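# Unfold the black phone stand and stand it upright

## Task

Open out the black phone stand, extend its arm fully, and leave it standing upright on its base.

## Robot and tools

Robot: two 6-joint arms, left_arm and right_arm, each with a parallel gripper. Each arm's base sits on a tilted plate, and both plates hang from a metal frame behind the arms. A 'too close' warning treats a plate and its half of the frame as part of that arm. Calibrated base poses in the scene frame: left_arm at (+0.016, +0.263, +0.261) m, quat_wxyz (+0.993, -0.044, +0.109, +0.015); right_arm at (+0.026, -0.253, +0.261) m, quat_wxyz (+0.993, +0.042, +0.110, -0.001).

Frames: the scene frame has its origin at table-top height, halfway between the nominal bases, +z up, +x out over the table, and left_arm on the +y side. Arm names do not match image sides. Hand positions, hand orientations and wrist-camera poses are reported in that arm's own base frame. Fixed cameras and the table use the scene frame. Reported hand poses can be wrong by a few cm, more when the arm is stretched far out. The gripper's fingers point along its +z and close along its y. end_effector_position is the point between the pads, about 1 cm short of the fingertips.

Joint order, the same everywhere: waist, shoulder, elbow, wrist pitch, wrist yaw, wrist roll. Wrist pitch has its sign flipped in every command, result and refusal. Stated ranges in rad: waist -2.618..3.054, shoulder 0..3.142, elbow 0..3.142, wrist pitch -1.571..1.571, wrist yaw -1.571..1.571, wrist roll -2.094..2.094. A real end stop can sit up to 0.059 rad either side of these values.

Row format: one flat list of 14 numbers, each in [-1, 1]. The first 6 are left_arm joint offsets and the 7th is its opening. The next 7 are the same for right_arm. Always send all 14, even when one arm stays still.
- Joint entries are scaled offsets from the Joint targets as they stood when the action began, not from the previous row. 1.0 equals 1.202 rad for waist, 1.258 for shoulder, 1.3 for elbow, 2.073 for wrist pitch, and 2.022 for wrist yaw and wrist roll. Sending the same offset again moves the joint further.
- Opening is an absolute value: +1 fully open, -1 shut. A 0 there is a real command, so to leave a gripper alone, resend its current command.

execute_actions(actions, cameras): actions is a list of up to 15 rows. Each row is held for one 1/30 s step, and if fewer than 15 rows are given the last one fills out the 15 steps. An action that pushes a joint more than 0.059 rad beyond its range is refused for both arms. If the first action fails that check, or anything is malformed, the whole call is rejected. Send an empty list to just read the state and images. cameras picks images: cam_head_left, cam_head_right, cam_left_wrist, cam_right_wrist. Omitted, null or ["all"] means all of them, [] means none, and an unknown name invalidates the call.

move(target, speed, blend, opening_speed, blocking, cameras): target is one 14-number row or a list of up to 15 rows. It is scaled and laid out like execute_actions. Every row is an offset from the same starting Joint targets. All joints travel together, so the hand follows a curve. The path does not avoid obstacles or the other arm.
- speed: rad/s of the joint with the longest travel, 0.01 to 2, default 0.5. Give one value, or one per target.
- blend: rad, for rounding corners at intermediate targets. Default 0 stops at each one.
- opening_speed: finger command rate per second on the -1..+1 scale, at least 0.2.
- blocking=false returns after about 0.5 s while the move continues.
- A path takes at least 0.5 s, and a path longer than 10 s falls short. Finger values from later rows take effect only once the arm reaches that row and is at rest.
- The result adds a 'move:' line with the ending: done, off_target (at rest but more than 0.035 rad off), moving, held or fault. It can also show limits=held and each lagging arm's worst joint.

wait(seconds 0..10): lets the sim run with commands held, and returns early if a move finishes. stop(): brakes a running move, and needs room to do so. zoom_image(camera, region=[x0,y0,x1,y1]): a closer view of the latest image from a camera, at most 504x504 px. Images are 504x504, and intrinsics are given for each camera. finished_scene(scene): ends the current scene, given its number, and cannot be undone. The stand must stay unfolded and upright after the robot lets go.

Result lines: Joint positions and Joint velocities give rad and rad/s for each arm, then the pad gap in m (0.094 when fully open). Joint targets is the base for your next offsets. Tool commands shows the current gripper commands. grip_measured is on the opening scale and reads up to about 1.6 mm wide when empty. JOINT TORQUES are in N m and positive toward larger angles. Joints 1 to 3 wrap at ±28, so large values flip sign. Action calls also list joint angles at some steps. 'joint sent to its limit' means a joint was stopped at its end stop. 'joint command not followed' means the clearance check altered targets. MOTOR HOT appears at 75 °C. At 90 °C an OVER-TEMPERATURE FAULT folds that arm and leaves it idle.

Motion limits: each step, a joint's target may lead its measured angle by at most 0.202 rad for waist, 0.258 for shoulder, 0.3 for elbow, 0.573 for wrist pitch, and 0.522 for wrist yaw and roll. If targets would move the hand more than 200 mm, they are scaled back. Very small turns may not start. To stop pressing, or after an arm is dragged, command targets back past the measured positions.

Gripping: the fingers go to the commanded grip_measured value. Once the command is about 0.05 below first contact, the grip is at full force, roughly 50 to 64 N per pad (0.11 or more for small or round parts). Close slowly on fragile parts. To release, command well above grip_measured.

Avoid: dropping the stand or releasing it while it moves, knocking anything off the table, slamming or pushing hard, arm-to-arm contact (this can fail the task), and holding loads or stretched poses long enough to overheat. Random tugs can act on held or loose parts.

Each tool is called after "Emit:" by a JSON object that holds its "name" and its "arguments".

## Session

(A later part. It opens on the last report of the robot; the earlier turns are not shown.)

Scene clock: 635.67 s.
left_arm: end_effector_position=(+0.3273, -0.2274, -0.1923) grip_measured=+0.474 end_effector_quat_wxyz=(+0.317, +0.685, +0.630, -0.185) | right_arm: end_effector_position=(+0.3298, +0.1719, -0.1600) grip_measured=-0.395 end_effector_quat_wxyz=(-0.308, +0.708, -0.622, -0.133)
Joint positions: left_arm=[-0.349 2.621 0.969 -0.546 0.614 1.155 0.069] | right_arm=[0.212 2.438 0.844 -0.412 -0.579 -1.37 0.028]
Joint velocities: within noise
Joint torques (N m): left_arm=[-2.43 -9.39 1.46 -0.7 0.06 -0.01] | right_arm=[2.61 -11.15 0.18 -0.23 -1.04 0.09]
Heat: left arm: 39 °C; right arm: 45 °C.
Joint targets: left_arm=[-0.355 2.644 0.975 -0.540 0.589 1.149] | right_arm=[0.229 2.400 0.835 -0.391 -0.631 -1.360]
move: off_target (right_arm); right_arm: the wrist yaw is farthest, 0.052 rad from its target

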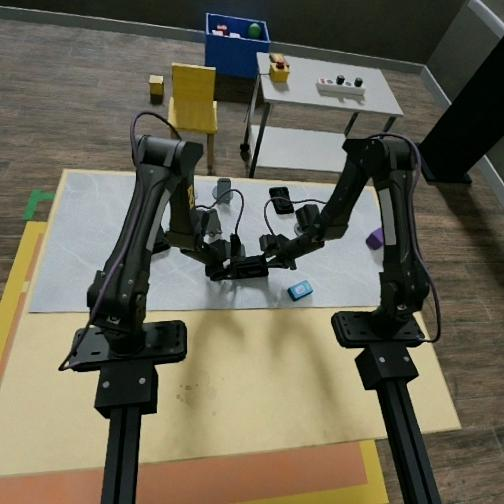

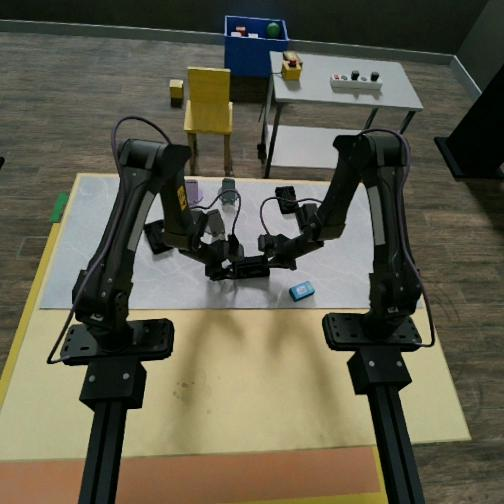

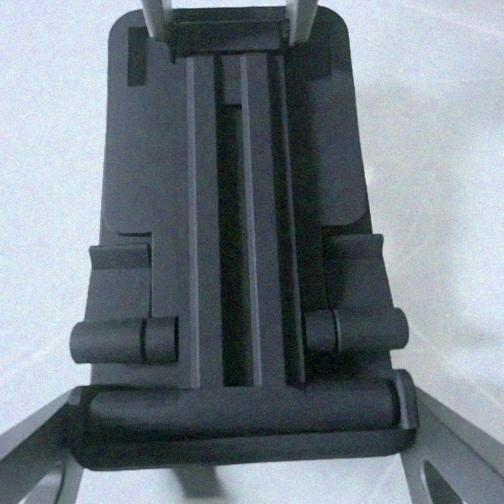

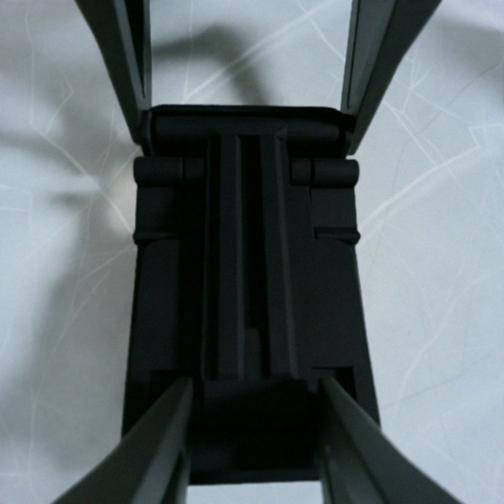

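Emit:
{"name": "zoom_image", "arguments": {"camera": "cam_left_wrist", "region": [50, 200, 430, 490]}}

Emit:
{"name": "zoom_image", "arguments": {"camera": "cam_head_left", "region": [190, 220, 330, 310]}}

Emit:
{"name": "zoom_image", "arguments": {"camera": "cam_right_wrist", "region": [100, 80, 400, 500]}}

Scaled by 1.326 from the camera's 504x504 image, which has a finer 720x720 frame.

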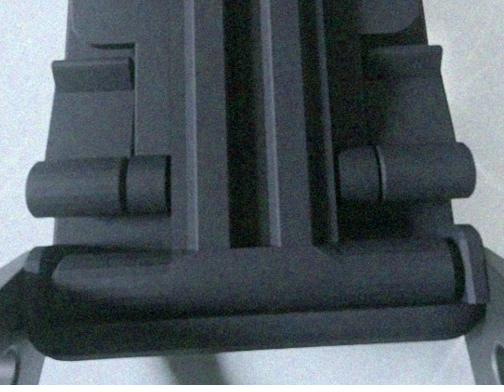

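Scaled by 3.600 from the camera's 504x504 image, which has a finer 720x720 frame.

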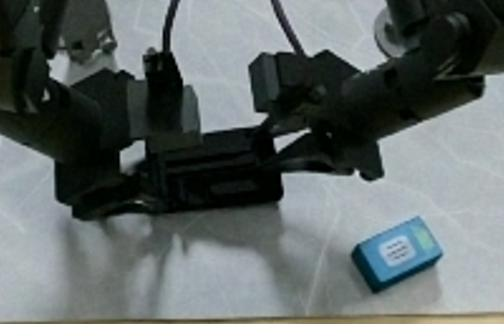

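Scaled by 1.200 from the camera's 504x504 image, which has a finer 720x720 frame.

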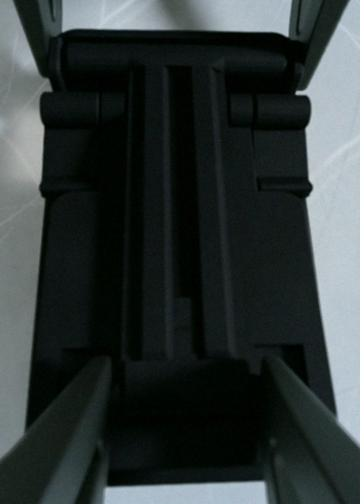

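Emit:
{"name": "move", "arguments": {"target": [0,0,0,0,0,0,0.2,0.03,-0.08,-0.03,0.005,0.007,0.01,-0.7], "speed": 0.12}}

Emit:
{"name": "zoom_image", "arguments": {"camera": "cam_head_right", "region": [190, 220, 330, 310]}}

Scene clock: 650.17 s.
left_arm: end_effector_position=(+0.3294, -0.2304, -0.1890) grip_measured=+0.473 end_effector_quat_wxyz=(+0.328, +0.686, +0.622, -0.187) | right_arm: end_effector_position=(+0.3279, +0.1751, -0.1419) grip_measured=-0.397 end_effector_quat_wxyz=(-0.301, +0.711, -0.625, -0.116)
Joint positions: left_arm=[-0.349 2.621 0.969 -0.565 0.629 1.159 0.069] | right_arm=[0.244 2.346 0.803 -0.381 -0.528 -1.344 0.028]
Joint velocities: within noise
Joint torques (N m): left_arm=[-2.4 -9.33 1.29 -0.56 -0.01 -0.12] | right_arm=[2.95 -11.74 0.81 -0.44 -1.44 0.01]
Heat: left arm: 39 °C; right arm: 49 °C.
Joint targets: left_arm=[-0.355 2.644 0.975 -0.540 0.589 1.149] | right_arm=[0.265 2.300 0.796 -0.381 -0.617 -1.340]
move: off_target (left_arm, right_arm); left_arm: the wrist yaw is farthest, 0.040 rad from its target; right_arm: the wrist yaw is farthest, 0.088 rad from its target

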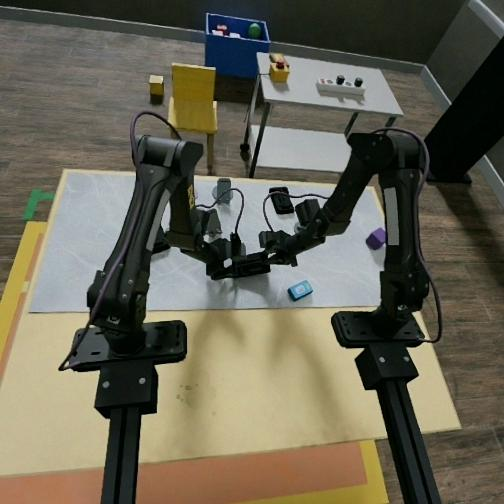

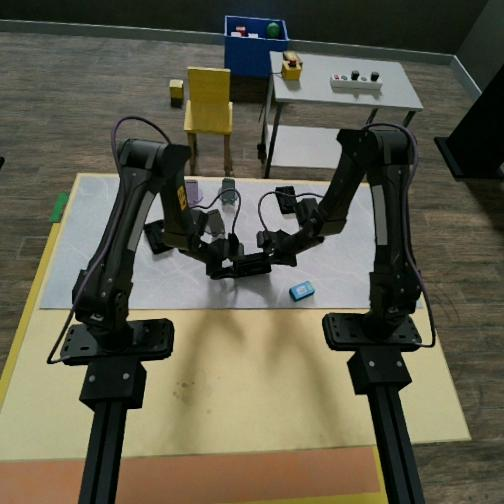

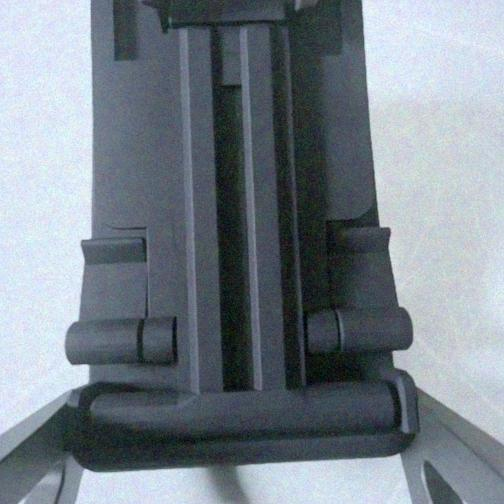

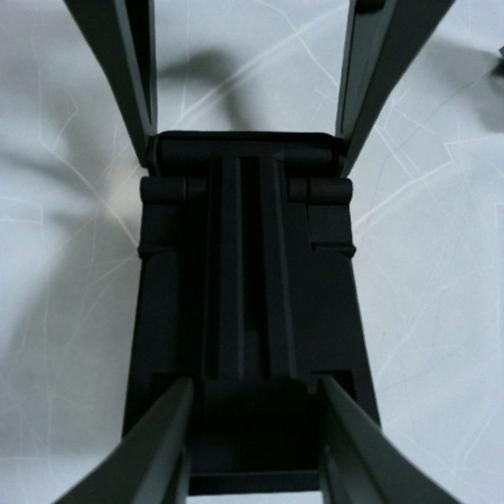

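Scaled by 3.600 from the camera's 504x504 image, which has a finer 720x720 frame.

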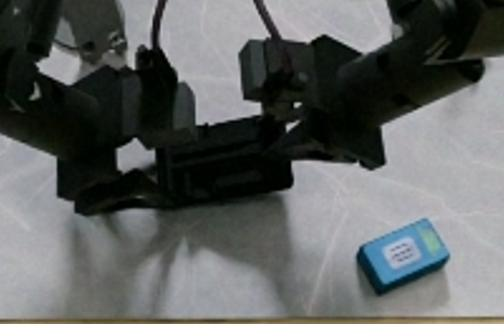

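Emit:
{"name": "zoom_image", "arguments": {"camera": "cam_left_wrist", "region": [50, 200, 430, 490]}}

Emit:
{"name": "zoom_image", "arguments": {"camera": "cam_right_wrist", "region": [100, 380, 400, 504]}}

Scaled by 1.326 from the camera's 504x504 image, which has a finer 720x720 frame.

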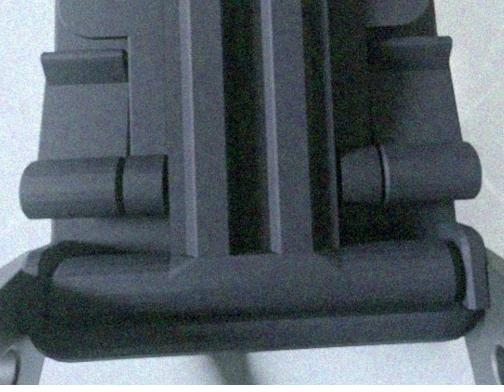

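Scaled by 1.680 from the camera's 504x504 image, which has a finer 720x720 frame.

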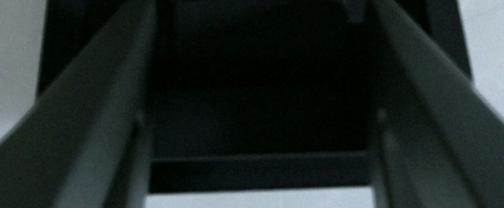

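Emit:
{"name": "move", "arguments": {"target": [0,0,0,0,0,0,0.2,-0.0541,0.1733,0.0738,-0.0092,-0.0138,-0.0297,-0.7], "speed": 0.15, "cameras": ["cam_left_wrist","cam_right_wrist"]}}

Scene clock: 702.33 s.
left_arm: end_effector_position=(+0.3302, -0.2227, -0.1958) grip_measured=+0.473 end_effector_quat_wxyz=(+0.310, +0.684, +0.638, -0.170) | right_arm: end_effector_position=(+0.3337, +0.1757, -0.1654) grip_measured=-0.397 end_effector_quat_wxyz=(-0.317, +0.709, -0.612, -0.149)
Joint positions: left_arm=[-0.349 2.621 0.969 -0.543 0.578 1.153 0.069] | right_arm=[0.203 2.48 0.887 -0.4 -0.622 -1.392 0.028]
Joint velocities: within noise
Joint torques (N m): left_arm=[-2.26 -9.39 1.18 -0.76 0.45 -0.04] | right_arm=[0.98 -5.67 1.5 -0.37 -0.7 -0.11]
Heat: left arm: 39 °C; right arm: 45 °C.
Joint targets: left_arm=[-0.355 2.644 0.975 -0.540 0.589 1.149] | right_arm=[0.200 2.518 0.892 -0.400 -0.645 -1.400]
move: off_target (right_arm); right_arm: the shoulder is farthest, 0.038 rad from its target
Images, in order (width x height): cam_left_wrist 504x504, cam_right_wrist 504x504.

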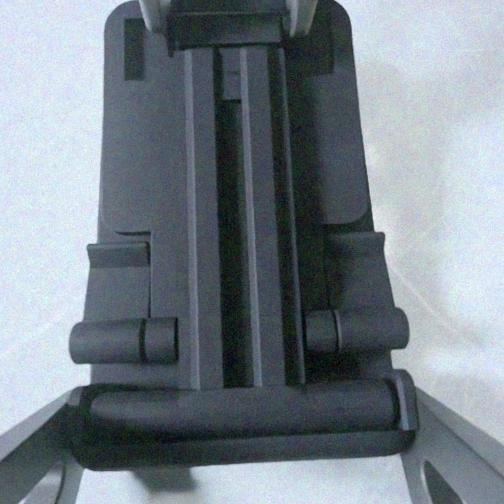

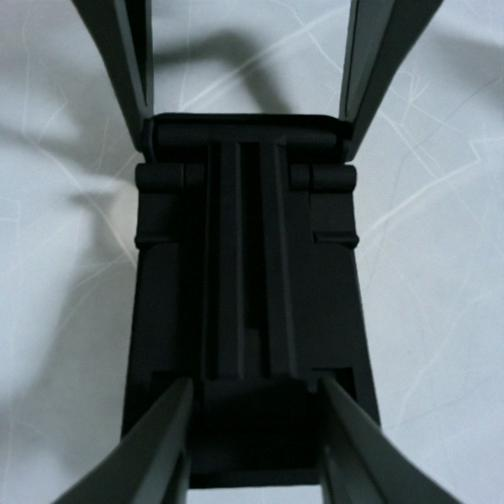

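Emit:
{"name": "move", "arguments": {"target": [0,0,0,0,0,0,0.2,-0.004,0.024,0.004,-0.006,0,0,-0.7], "speed": 0.15, "cameras": ["cam_left_wrist","cam_right_wrist"]}}

Scene clock: 706.10 s.
left_arm: end_effector_position=(+0.3299, -0.2224, -0.1961) grip_measured=+0.473 end_effector_quat_wxyz=(+0.309, +0.684, +0.639, -0.170) | right_arm: end_effector_position=(+0.3341, +0.1747, -0.1704) grip_measured=-0.397 end_effector_quat_wxyz=(-0.320, +0.707, -0.612, -0.151)
Joint positions: left_arm=[-0.349 2.621 0.969 -0.541 0.577 1.152 0.069] | right_arm=[0.196 2.505 0.895 -0.419 -0.633 -1.393 0.028]
Joint velocities: within noise
Joint torques (N m): left_arm=[-2.24 -9.52 1.29 -0.74 0.5 0.01] | right_arm=[1.2 -5.31 1.16 -0.32 -0.58 -0.11]
Heat: left arm: 39 °C; right arm: 44 °C.
Joint targets: left_arm=[-0.355 2.644 0.975 -0.540 0.589 1.149] | right_arm=[0.195 2.548 0.897 -0.412 -0.645 -1.400]
move: off_target (right_arm); right_arm: the shoulder is farthest, 0.043 rad from its target
Images, in order (width x height): cam_left_wrist 504x504, cam_right_wrist 504x504.

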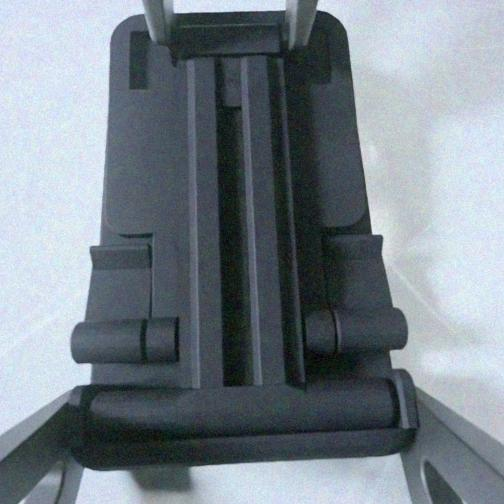

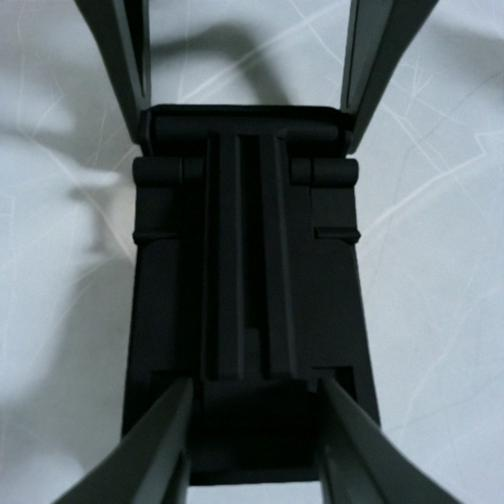

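Emit:
{"name": "move", "arguments": {"target": [0,0,0,0,0,0,0.2,0,0.01,0.002,-0.003,0,0,0.0], "speed": 0.15, "opening_speed": 0.5, "cameras": ["cam_left_wrist","cam_right_wrist"]}}

Emit:
{"name": "move", "arguments": {"target": [0,0,0,0,0,0,0.2,-0.08,-0.18,-0.05,0.05,0,0,0.2], "speed": 0.3, "cameras": ["cam_left_wrist","cam_right_wrist"]}}

Scene clock: 726.17 s.
left_arm: end_effector_position=(+0.3297, -0.2223, -0.1963) grip_measured=+0.473 end_effector_quat_wxyz=(+0.308, +0.684, +0.639, -0.170) | right_arm: end_effector_position=(+0.3339, +0.1759, -0.1732) grip_measured=-0.003 end_effector_quat_wxyz=(-0.325, +0.706, -0.610, -0.155)
Joint positions: left_arm=[-0.349 2.621 0.969 -0.539 0.577 1.152 0.069] | right_arm=[0.194 2.523 0.898 -0.438 -0.645 -1.393 0.047]
Joint velocities: within noise
Joint torques (N m): left_arm=[-2.39 -9.32 1.51 -0.79 0.47 -0.05] | right_arm=[1.46 -5.71 0.96 -0.24 -0.43 -0.09]
Heat: left arm: 39 °C; right arm: 42 °C.
Joint targets: left_arm=[-0.355 2.644 0.975 -0.540 0.589 1.149] | right_arm=[0.195 2.560 0.899 -0.418 -0.645 -1.400]
move: off_target (right_arm); right_arm: the shoulder is farthest, 0.038 rad from its target
Images, in order (width x height): cam_left_wrist 504x504, cam_right_wrist 504x504.

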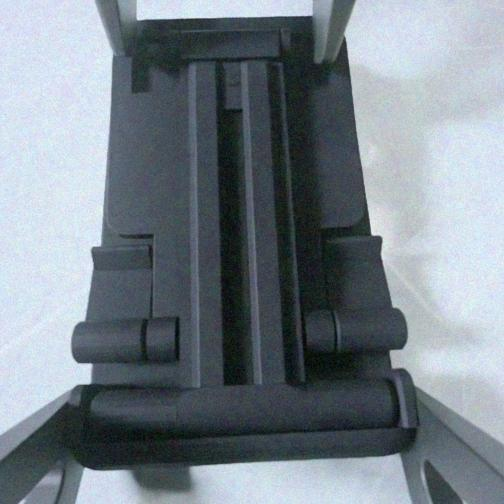

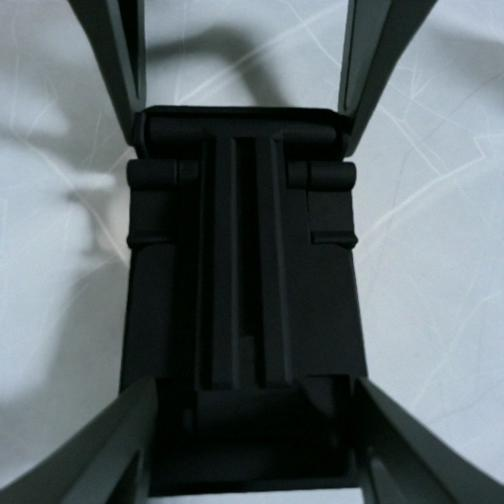

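Scene clock: 727.57 s.
left_arm: end_effector_position=(+0.3287, -0.2223, -0.1965) grip_measured=+0.473 end_effector_quat_wxyz=(+0.307, +0.685, +0.638, -0.171) | right_arm: end_effector_position=(+0.3516, +0.1442, -0.1320) grip_measured=+0.197 end_effector_quat_wxyz=(-0.336, +0.679, -0.639, -0.132)
Joint positions: left_arm=[-0.349 2.621 0.969 -0.536 0.578 1.155 0.069] | right_arm=[0.103 2.356 0.846 -0.341 -0.638 -1.393 0.056]
Joint velocities: within noise
Joint torques (N m): left_arm=[-2.32 -9.22 1.31 -0.82 0.48 -0.09] | right_arm=[0.8 -10.09 0.44 -0.19 -0.51 -0.1]
Heat: left arm: 39 °C; right arm: 42 °C.
Joint targets: left_arm=[-0.355 2.644 0.975 -0.540 0.589 1.149] | right_arm=[0.099 2.334 0.834 -0.315 -0.645 -1.400]
move: done
Images, in order (width x height): cam_left_wrist 504x504, cam_right_wrist 504x504.

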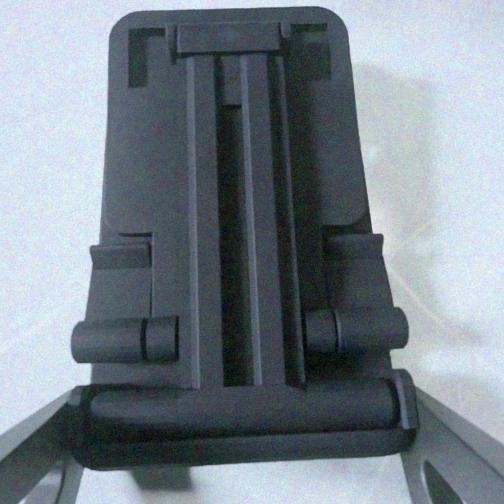

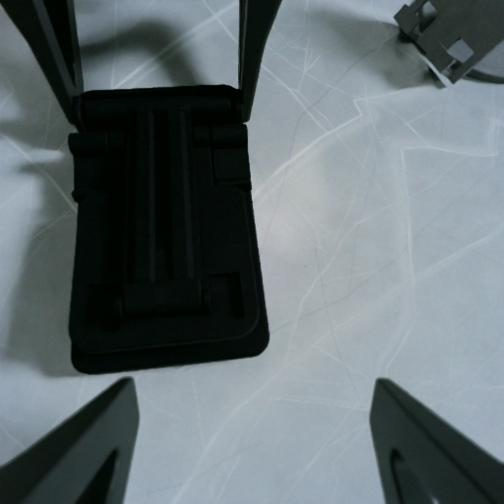

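Emit:
{"name": "zoom_image", "arguments": {"camera": "cam_right_wrist", "region": [50, 180, 290, 400]}}

Scaled by 2.100 from the camera's 504x504 image, which has a finer 720x720 frame.

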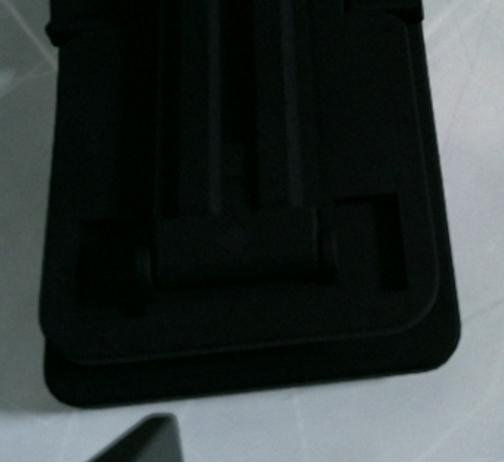

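Emit:
{"name": "move", "arguments": {"target": [0,0,0,0,0,0,0.95,0,0,0,0,0,0,0.2], "opening_speed": 0.4, "cameras": ["cam_left_wrist"]}}

Emit:
{"name": "move", "arguments": {"target": [[0.0283,-0.0925,-0.0645,0.0256,0.0073,0.0183,0.95,0,0,0,0,0,0,0.2],[0.1446,-0.1907,-0.0531,0.1389,0.0321,0.1227,0.95,0,0,0,0,0,0,0.2],[0.25,-0.36,-0.0531,0.25,0.0321,0.1227,0.95,0,0,0,0,0,0,0.2]], "speed": 0.4, "blend": 0.05}}

Scene clock: 741.77 s.
left_arm: end_effector_position=(+0.3287, -0.2223, -0.1965) grip_measured=+0.948 end_effector_quat_wxyz=(+0.307, +0.685, +0.638, -0.171) | right_arm: end_effector_position=(+0.3514, +0.1441, -0.1321) grip_measured=+0.197 end_effector_quat_wxyz=(-0.336, +0.679, -0.640, -0.132)
Joint positions: left_arm=[-0.349 2.621 0.969 -0.536 0.578 1.154 0.092] | right_arm=[0.103 2.356 0.846 -0.339 -0.638 -1.393 0.056]
Joint velocities: within noise
Joint torques (N m): left_arm=[-2.25 -9.35 1.33 -0.79 0.43 -0.07] | right_arm=[0.79 -9.89 0.57 -0.18 -0.52 -0.11]
Heat: left arm: 39 °C; right arm: 44 °C.
Joint targets: left_arm=[-0.355 2.644 0.975 -0.540 0.589 1.149] | right_arm=[0.099 2.334 0.834 -0.315 -0.645 -1.400]
move: done
Images, in order (width x height): cam_left_wrist 504x504.

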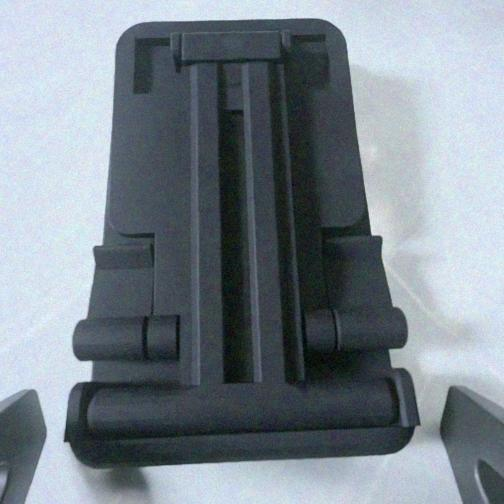

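Scene clock: 744.00 s.
left_arm: end_effector_position=(+0.3562, -0.1253, -0.0941) grip_measured=+0.948 end_effector_quat_wxyz=(+0.304, +0.658, +0.672, -0.152) | right_arm: end_effector_position=(+0.3514, +0.1441, -0.1321) grip_measured=+0.197 end_effector_quat_wxyz=(-0.336, +0.679, -0.640, -0.132)
Joint positions: left_arm=[-0.058 2.207 0.9 -0.042 0.632 1.392 0.092] | right_arm=[0.103 2.356 0.846 -0.339 -0.638 -1.393 0.056]
Joint velocities: within noise
Joint torques (N m): left_arm=[-0.65 -12.33 2.73 -0.16 0.56 0.04] | right_arm=[0.62 -9.95 0.61 -0.21 -0.53 -0.1]
Heat: left arm: 39 °C; right arm: 44 °C.
Joint targets: left_arm=[-0.055 2.191 0.906 -0.022 0.654 1.397] | right_arm=[0.099 2.334 0.834 -0.315 -0.645 -1.400]
move: done

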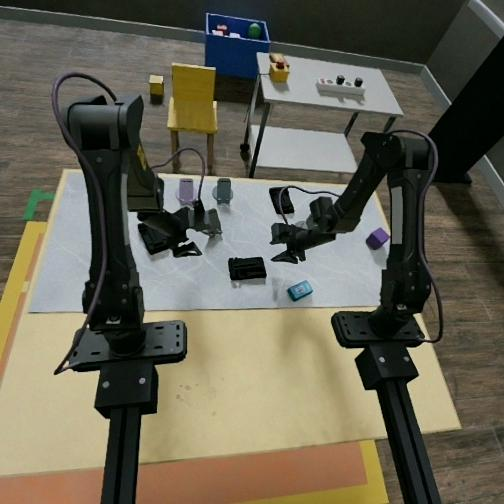

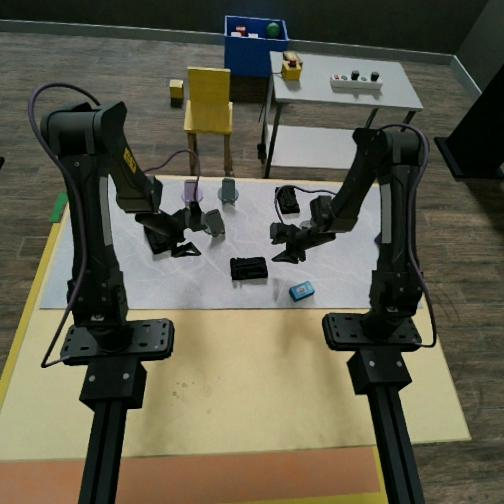

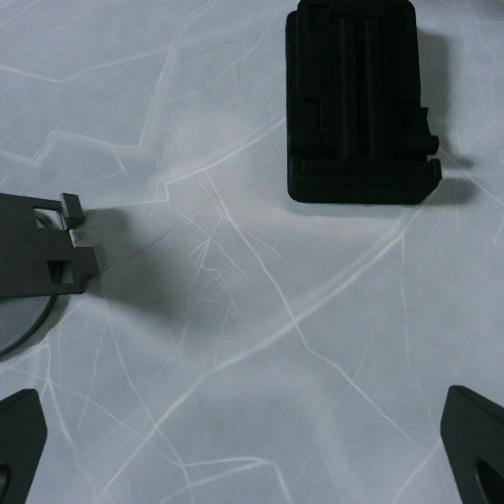

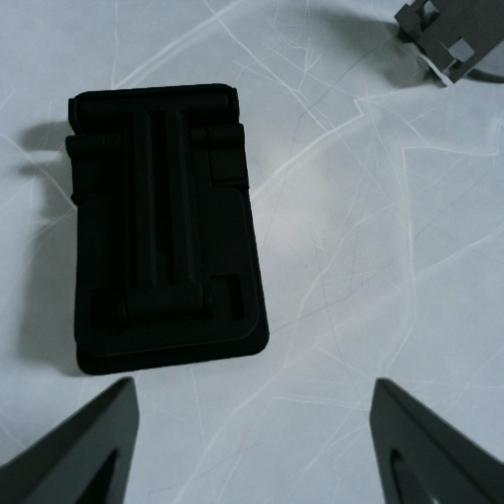

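Emit:
{"name": "move", "arguments": {"target": [[0,0,0,0,0,0,0.95,0.2,-0.14,0.09,0.15,0.2,0.09,0.1],[0,0,0,0,0,0,0.95,0.4235,-0.0525,0.1808,0.267,0.4153,0.1864,0.1]], "speed": 0.5, "blend": 0.1, "cameras": ["cam_right_wrist","cam_head_right"]}}

Scene clock: 753.03 s.
left_arm: end_effector_position=(+0.3559, -0.1253, -0.0942) grip_measured=+0.948 end_effector_quat_wxyz=(+0.303, +0.658, +0.672, -0.152) | right_arm: end_effector_position=(+0.3243, +0.1832, -0.1207) grip_measured=+0.103 end_effector_quat_wxyz=(-0.060, +0.718, -0.685, +0.111)
Joint positions: left_arm=[-0.058 2.207 0.9 -0.041 0.632 1.392 0.092] | right_arm=[0.603 2.238 1.051 0.218 0.192 -1.031 0.052]
Joint velocities: within noise
Joint torques (N m): left_arm=[-0.88 -12.55 2.73 -0.2 0.59 0.05] | right_arm=[2.15 -6.94 5.38 0.05 0.03 0.04]
Heat: left arm: 40 °C; right arm: 44 °C.
Joint targets: left_arm=[-0.055 2.191 0.906 -0.022 0.654 1.397] | right_arm=[0.608 2.268 1.070 0.239 0.195 -1.023]
move: done
Images, in order (width x height): cam_head_right 504x504, cam_right_wrist 504x504.

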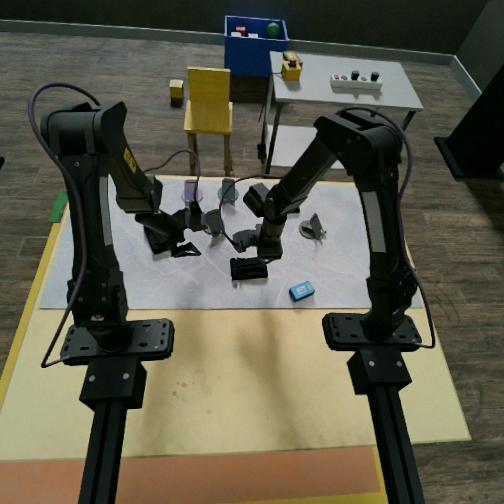

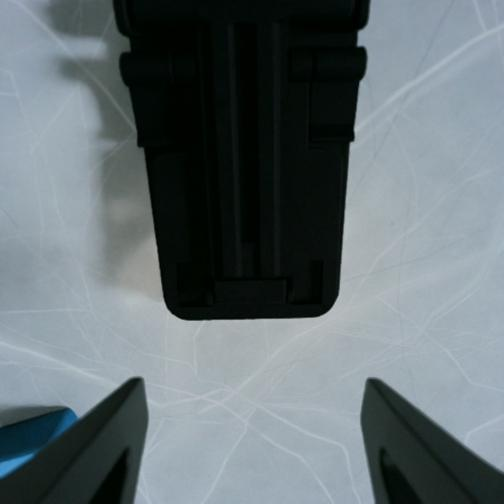

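Emit:
{"name": "move", "arguments": {"target": [0,0,0,0,0,0,0.95,-0.0157,0.1267,0.0428,-0.0432,-0.0014,-0.0095,0.1], "speed": 0.3, "cameras": ["cam_right_wrist","cam_left_wrist"]}}

Scene clock: 765.73 s.
left_arm: end_effector_position=(+0.3559, -0.1253, -0.0942) grip_measured=+0.948 end_effector_quat_wxyz=(+0.303, +0.658, +0.672, -0.152) | right_arm: end_effector_position=(+0.3232, +0.1787, -0.1652) grip_measured=+0.103 end_effector_quat_wxyz=(-0.035, +0.719, -0.686, +0.106)
Joint positions: left_arm=[-0.058 2.207 0.9 -0.04 0.632 1.392 0.092] | right_arm=[0.595 2.399 1.108 0.165 0.193 -1.034 0.052]
Joint velocities: within noise
Joint torques (N m): left_arm=[-0.85 -12.6 2.67 -0.23 0.57 0.08] | right_arm=[1.54 -7.04 4.53 -0.22 0.02 -0.16]
Heat: left arm: 42 °C; right arm: 42 °C.
Joint targets: left_arm=[-0.055 2.191 0.906 -0.021 0.654 1.397] | right_arm=[0.589 2.427 1.125 0.149 0.192 -1.042]
move: done
Images, in order (width x height): cam_left_wrist 504x504, cam_right_wrist 504x504.

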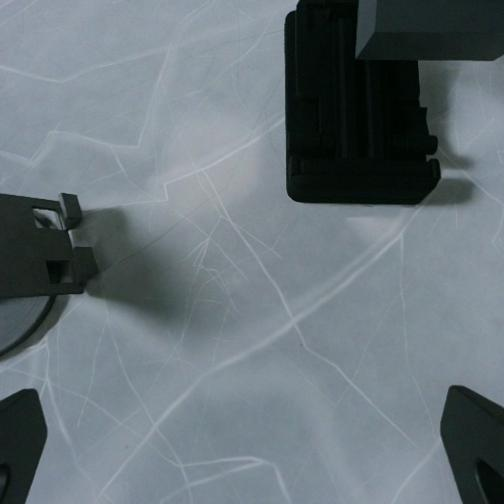

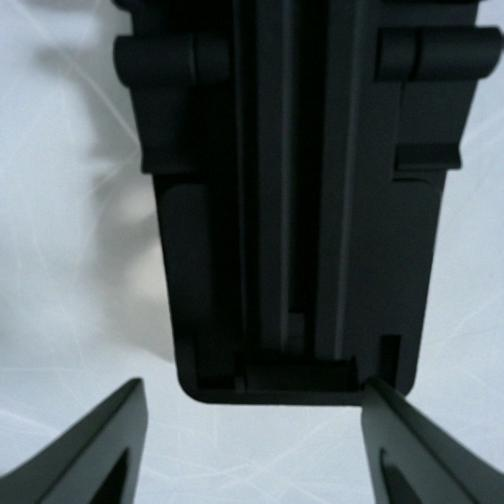

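Emit:
{"name": "move", "arguments": {"target": [0,0,0,0,0,0,0.95,-0.0216,0.0358,0.0215,-0.0212,-0.0015,-0.0134,0.1], "speed": 0.15, "cameras": ["cam_right_wrist","cam_left_wrist"]}}

Scene clock: 783.70 s.
left_arm: end_effector_position=(+0.3558, -0.1253, -0.0942) grip_measured=+0.948 end_effector_quat_wxyz=(+0.303, +0.658, +0.672, -0.153) | right_arm: end_effector_position=(+0.3394, +0.1792, -0.1718) grip_measured=+0.103 end_effector_quat_wxyz=(-0.051, +0.718, -0.685, +0.111)
Joint positions: left_arm=[-0.058 2.207 0.9 -0.04 0.632 1.392 0.092] | right_arm=[0.572 2.435 1.14 0.122 0.193 -1.061 0.052]
Joint velocities: within noise
Joint torques (N m): left_arm=[-0.81 -12.53 2.69 -0.23 0.56 0.1] | right_arm=[1.26 -6.68 4.16 -0.26 -0.04 -0.09]
Heat: left arm: 43 °C; right arm: 43 °C.
Joint targets: left_arm=[-0.055 2.191 0.906 -0.021 0.654 1.397] | right_arm=[0.563 2.472 1.153 0.105 0.189 -1.069]
move: off_target (right_arm); right_arm: the shoulder is farthest, 0.037 rad from its target
Images, in order (width x height): cam_left_wrist 504x504, cam_right_wrist 504x504.

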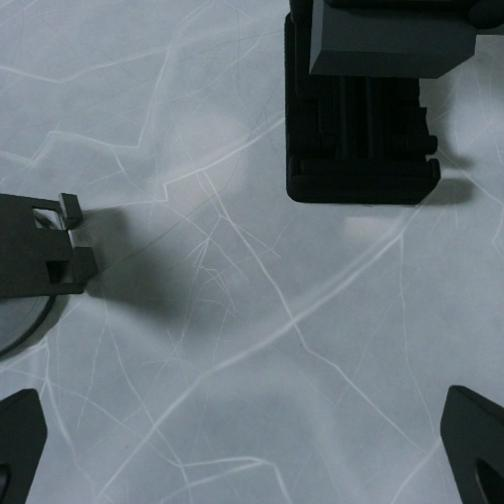

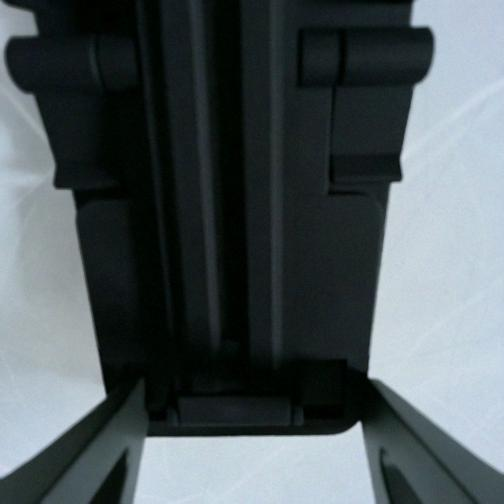

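Emit:
{"name": "move", "arguments": {"target": [0,0,0,0,0,0,0.95,0,0,0,0,0,0,-0.7], "opening_speed": 0.4, "cameras": ["cam_right_wrist","cam_left_wrist"]}}

Scene clock: 790.30 s.
left_arm: end_effector_position=(+0.3558, -0.1253, -0.0942) grip_measured=+0.948 end_effector_quat_wxyz=(+0.303, +0.658, +0.672, -0.153) | right_arm: end_effector_position=(+0.3418, +0.1795, -0.1714) grip_measured=-0.386 end_effector_quat_wxyz=(-0.055, +0.718, -0.685, +0.113)
Joint positions: left_arm=[-0.058 2.207 0.9 -0.04 0.632 1.392 0.092] | right_arm=[0.57 2.435 1.14 0.113 0.194 -1.063 0.029]
Joint velocities: within noise
Joint torques (N m): left_arm=[-0.79 -12.36 2.63 -0.23 0.59 0.06] | right_arm=[1.48 -6.84 4.07 -0.21 -0.04 -0.12]
Heat: left arm: 43 °C; right arm: 42 °C.
Joint targets: left_arm=[-0.055 2.191 0.906 -0.021 0.654 1.397] | right_arm=[0.563 2.472 1.153 0.105 0.189 -1.069]
move: off_target (right_arm); right_arm: the shoulder is farthest, 0.037 rad from its target
Images, in order (width x height): cam_left_wrist 504x504, cam_right_wrist 504x504.

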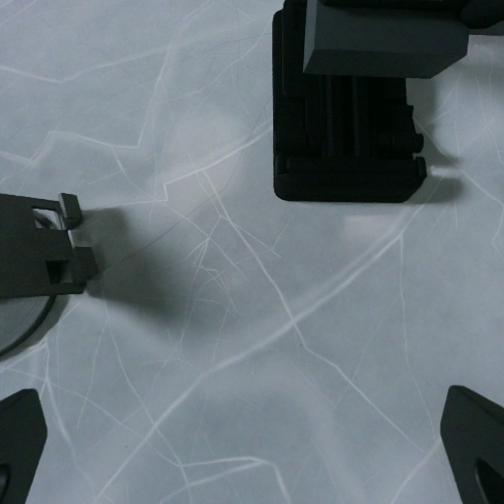

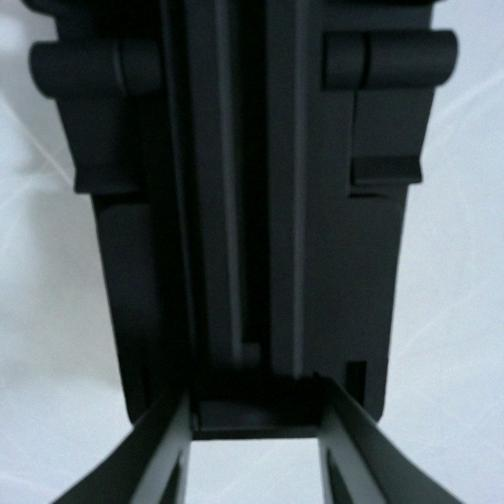

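Emit:
{"name": "move", "arguments": {"target": [0,0,0,0,0,0,0.95,0,-0.1987,0,0.1206,0,0,-0.7], "speed": 0.3}}

Scene clock: 805.30 s.
left_arm: end_effector_position=(+0.3558, -0.1253, -0.0942) grip_measured=+0.948 end_effector_quat_wxyz=(+0.303, +0.658, +0.672, -0.153) | right_arm: end_effector_position=(+0.3367, +0.1762, -0.1126) grip_measured=-0.386 end_effector_quat_wxyz=(-0.036, +0.720, -0.684, +0.109)
Joint positions: left_arm=[-0.058 2.207 0.9 -0.04 0.633 1.392 0.092] | right_arm=[0.57 2.252 1.14 0.335 0.194 -1.063 0.029]
Joint velocities: within noise
Joint torques (N m): left_arm=[-0.79 -12.36 2.55 -0.23 0.61 0.03] | right_arm=[1.43 -11.4 5.15 0.15 -0.03 -0.11]
Heat: left arm: 43 °C; right arm: 42 °C.
Joint targets: left_arm=[-0.055 2.191 0.906 -0.021 0.654 1.397] | right_arm=[0.563 2.222 1.153 0.355 0.189 -1.069]
move: done

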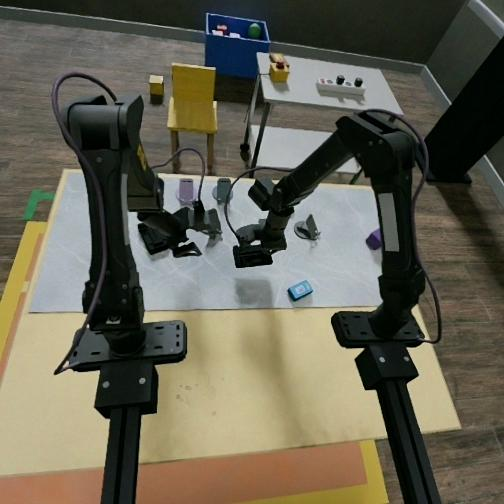

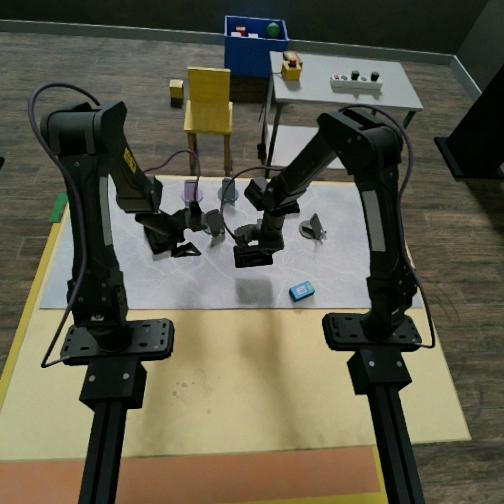

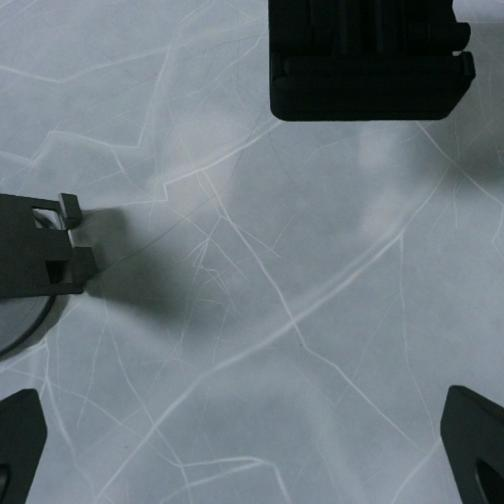

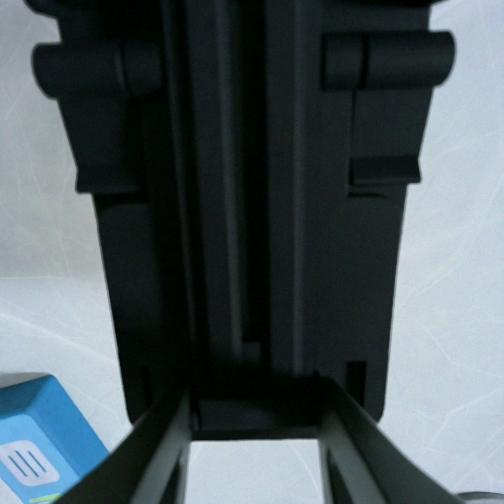

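Emit:
{"name": "move", "arguments": {"target": [[0,0,0,0,0,0,0.95,-0.23,-0.1075,-0.2952,-0.2529,-0.396,-0.0852,-0.7],[0,0,0,0,0,0,0.95,-0.3527,0.1041,-0.3375,-0.7096,-0.7872,0.1642,-0.7]], "speed": 0.4, "blend": 0.1}}

Scene clock: 815.77 s.
left_arm: end_effector_position=(+0.3558, -0.1253, -0.0942) grip_measured=+0.948 end_effector_quat_wxyz=(+0.303, +0.658, +0.672, -0.153) | right_arm: end_effector_position=(+0.3168, +0.2236, +0.0136) grip_measured=-0.386 end_effector_quat_wxyz=(+0.538, -0.578, +0.462, +0.403)
Joint positions: left_arm=[-0.058 2.207 0.9 -0.04 0.633 1.392 0.092] | right_arm=[0.144 2.325 0.723 -1.103 -1.372 -0.745 0.029]
Joint velocities: within noise
Joint torques (N m): left_arm=[-0.76 -12.48 2.66 -0.21 0.58 0.06] | right_arm=[0.75 -6.17 0.91 -1.11 -0.78 0.07]
Heat: left arm: 44 °C; right arm: 44 °C.
Joint targets: left_arm=[-0.055 2.191 0.906 -0.022 0.654 1.397] | right_arm=[0.139 2.353 0.714 -1.116 -1.403 -0.737]
move: done

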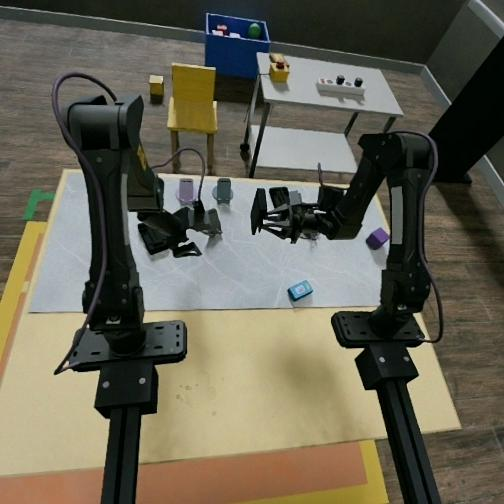

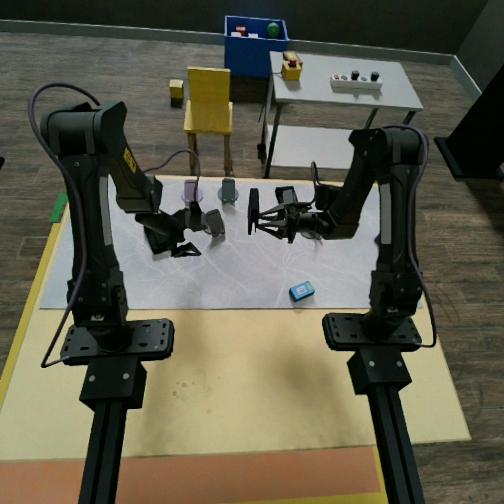

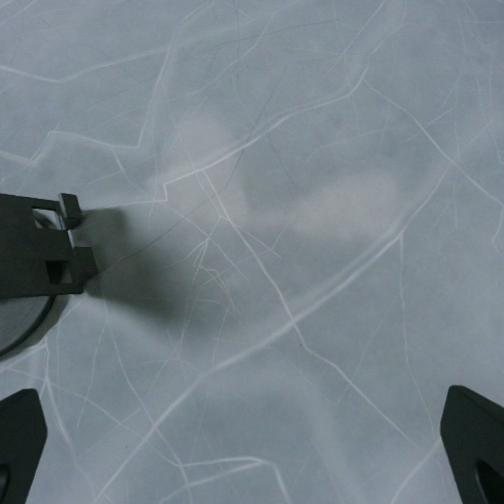

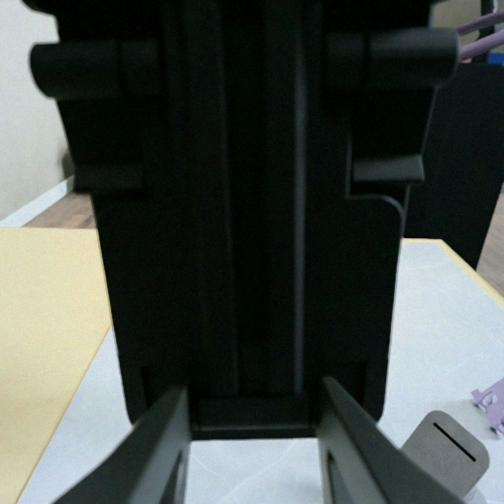

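Emit:
{"name": "move", "arguments": {"target": [-0.0075,-0.305,-0.0569,0.1739,0.1886,0.0633,0.95,0,0,0,0,0,0,-0.7], "speed": 0.4}}

Emit:
{"name": "zoom_image", "arguments": {"camera": "cam_left_wrist", "region": [100, 100, 400, 400]}}

Scene clock: 836.60 s.
left_arm: end_effector_position=(+0.3558, -0.1253, -0.0942) grip_measured=+0.948 end_effector_quat_wxyz=(+0.303, +0.658, +0.672, -0.153) | right_arm: end_effector_position=(+0.3167, +0.2237, +0.0137) grip_measured=-0.386 end_effector_quat_wxyz=(+0.538, -0.578, +0.461, +0.404)
Joint positions: left_arm=[-0.058 2.207 0.9 -0.04 0.633 1.392 0.092] | right_arm=[0.144 2.325 0.723 -1.103 -1.373 -0.745 0.029]
Joint velocities: within noise
Joint torques (N m): left_arm=[-0.75 -12.59 2.74 -0.2 0.54 0.07] | right_arm=[0.66 -6.17 0.81 -1.15 -0.8 0.01]
Heat: left arm: no reading; right arm: no reading.
Joint targets: left_arm=[-0.055 2.191 0.906 -0.022 0.654 1.397] | right_arm=[0.139 2.353 0.714 -1.116 -1.402 -0.737]
Tool commands: left_gripper/opening=+0.95 right_gripper/opening=-0.7
NO CONTROL: MOTORS OFF. The power of the arms went off while the arms waited for this call, through no command of yours: the arms are limp, and their grippers may let go. The readings of the arms here are old: from when control was lost, or earlier. What the arms strike, push or drop without control can cost score or fail the task. If the arms hit each other without control, that can cost score but does not end the scene. A move or wait that this ends or prevents says "fault": that word means this event, not a fault of the arms. Your reply's later calls are not run. Nothing of this call ran. The arms run no command until a result says that a person gave control back. To wait, call execute_actions with no actions, or call wait: whatever seconds a wait asks for, either call returns when control is back, or after at most 30 seconds. Waiting uses none of the scene's actions.
move: fault; distance from the target: no reading

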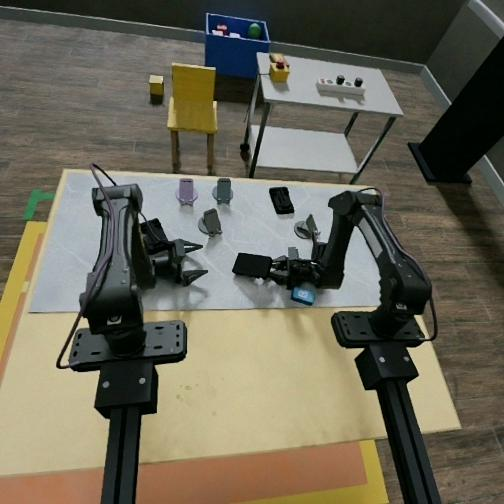

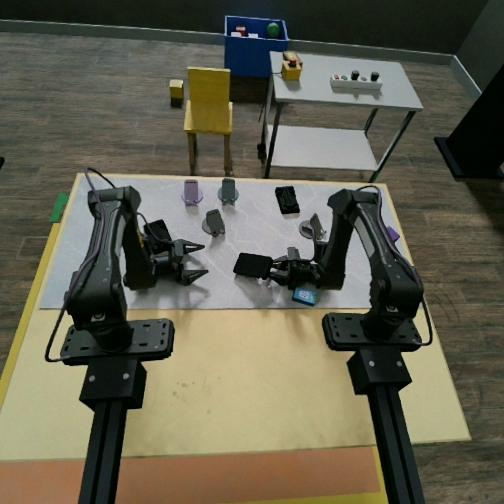

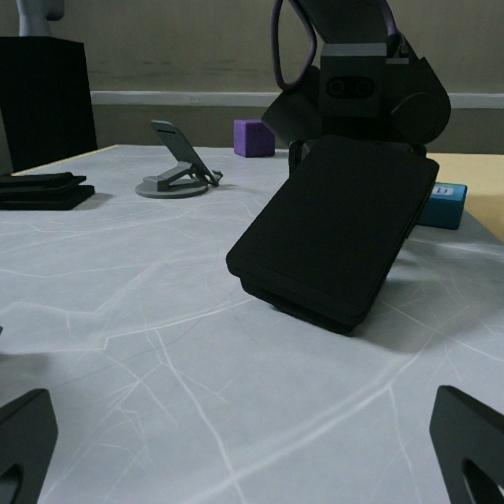

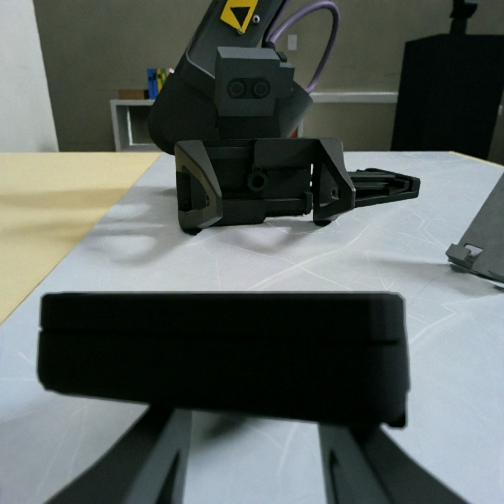

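Scaled by 1.680 from the camera's 504x504 image, which has a finer 720x720 frame.

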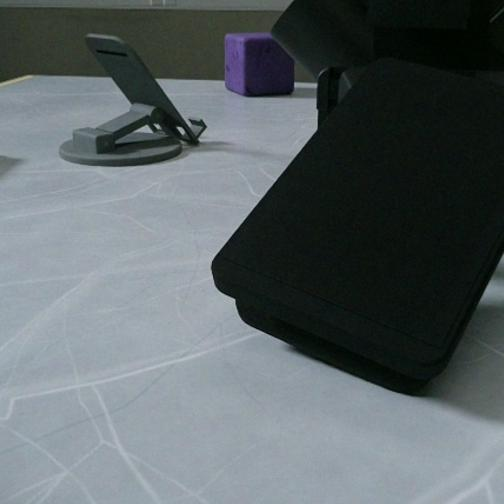

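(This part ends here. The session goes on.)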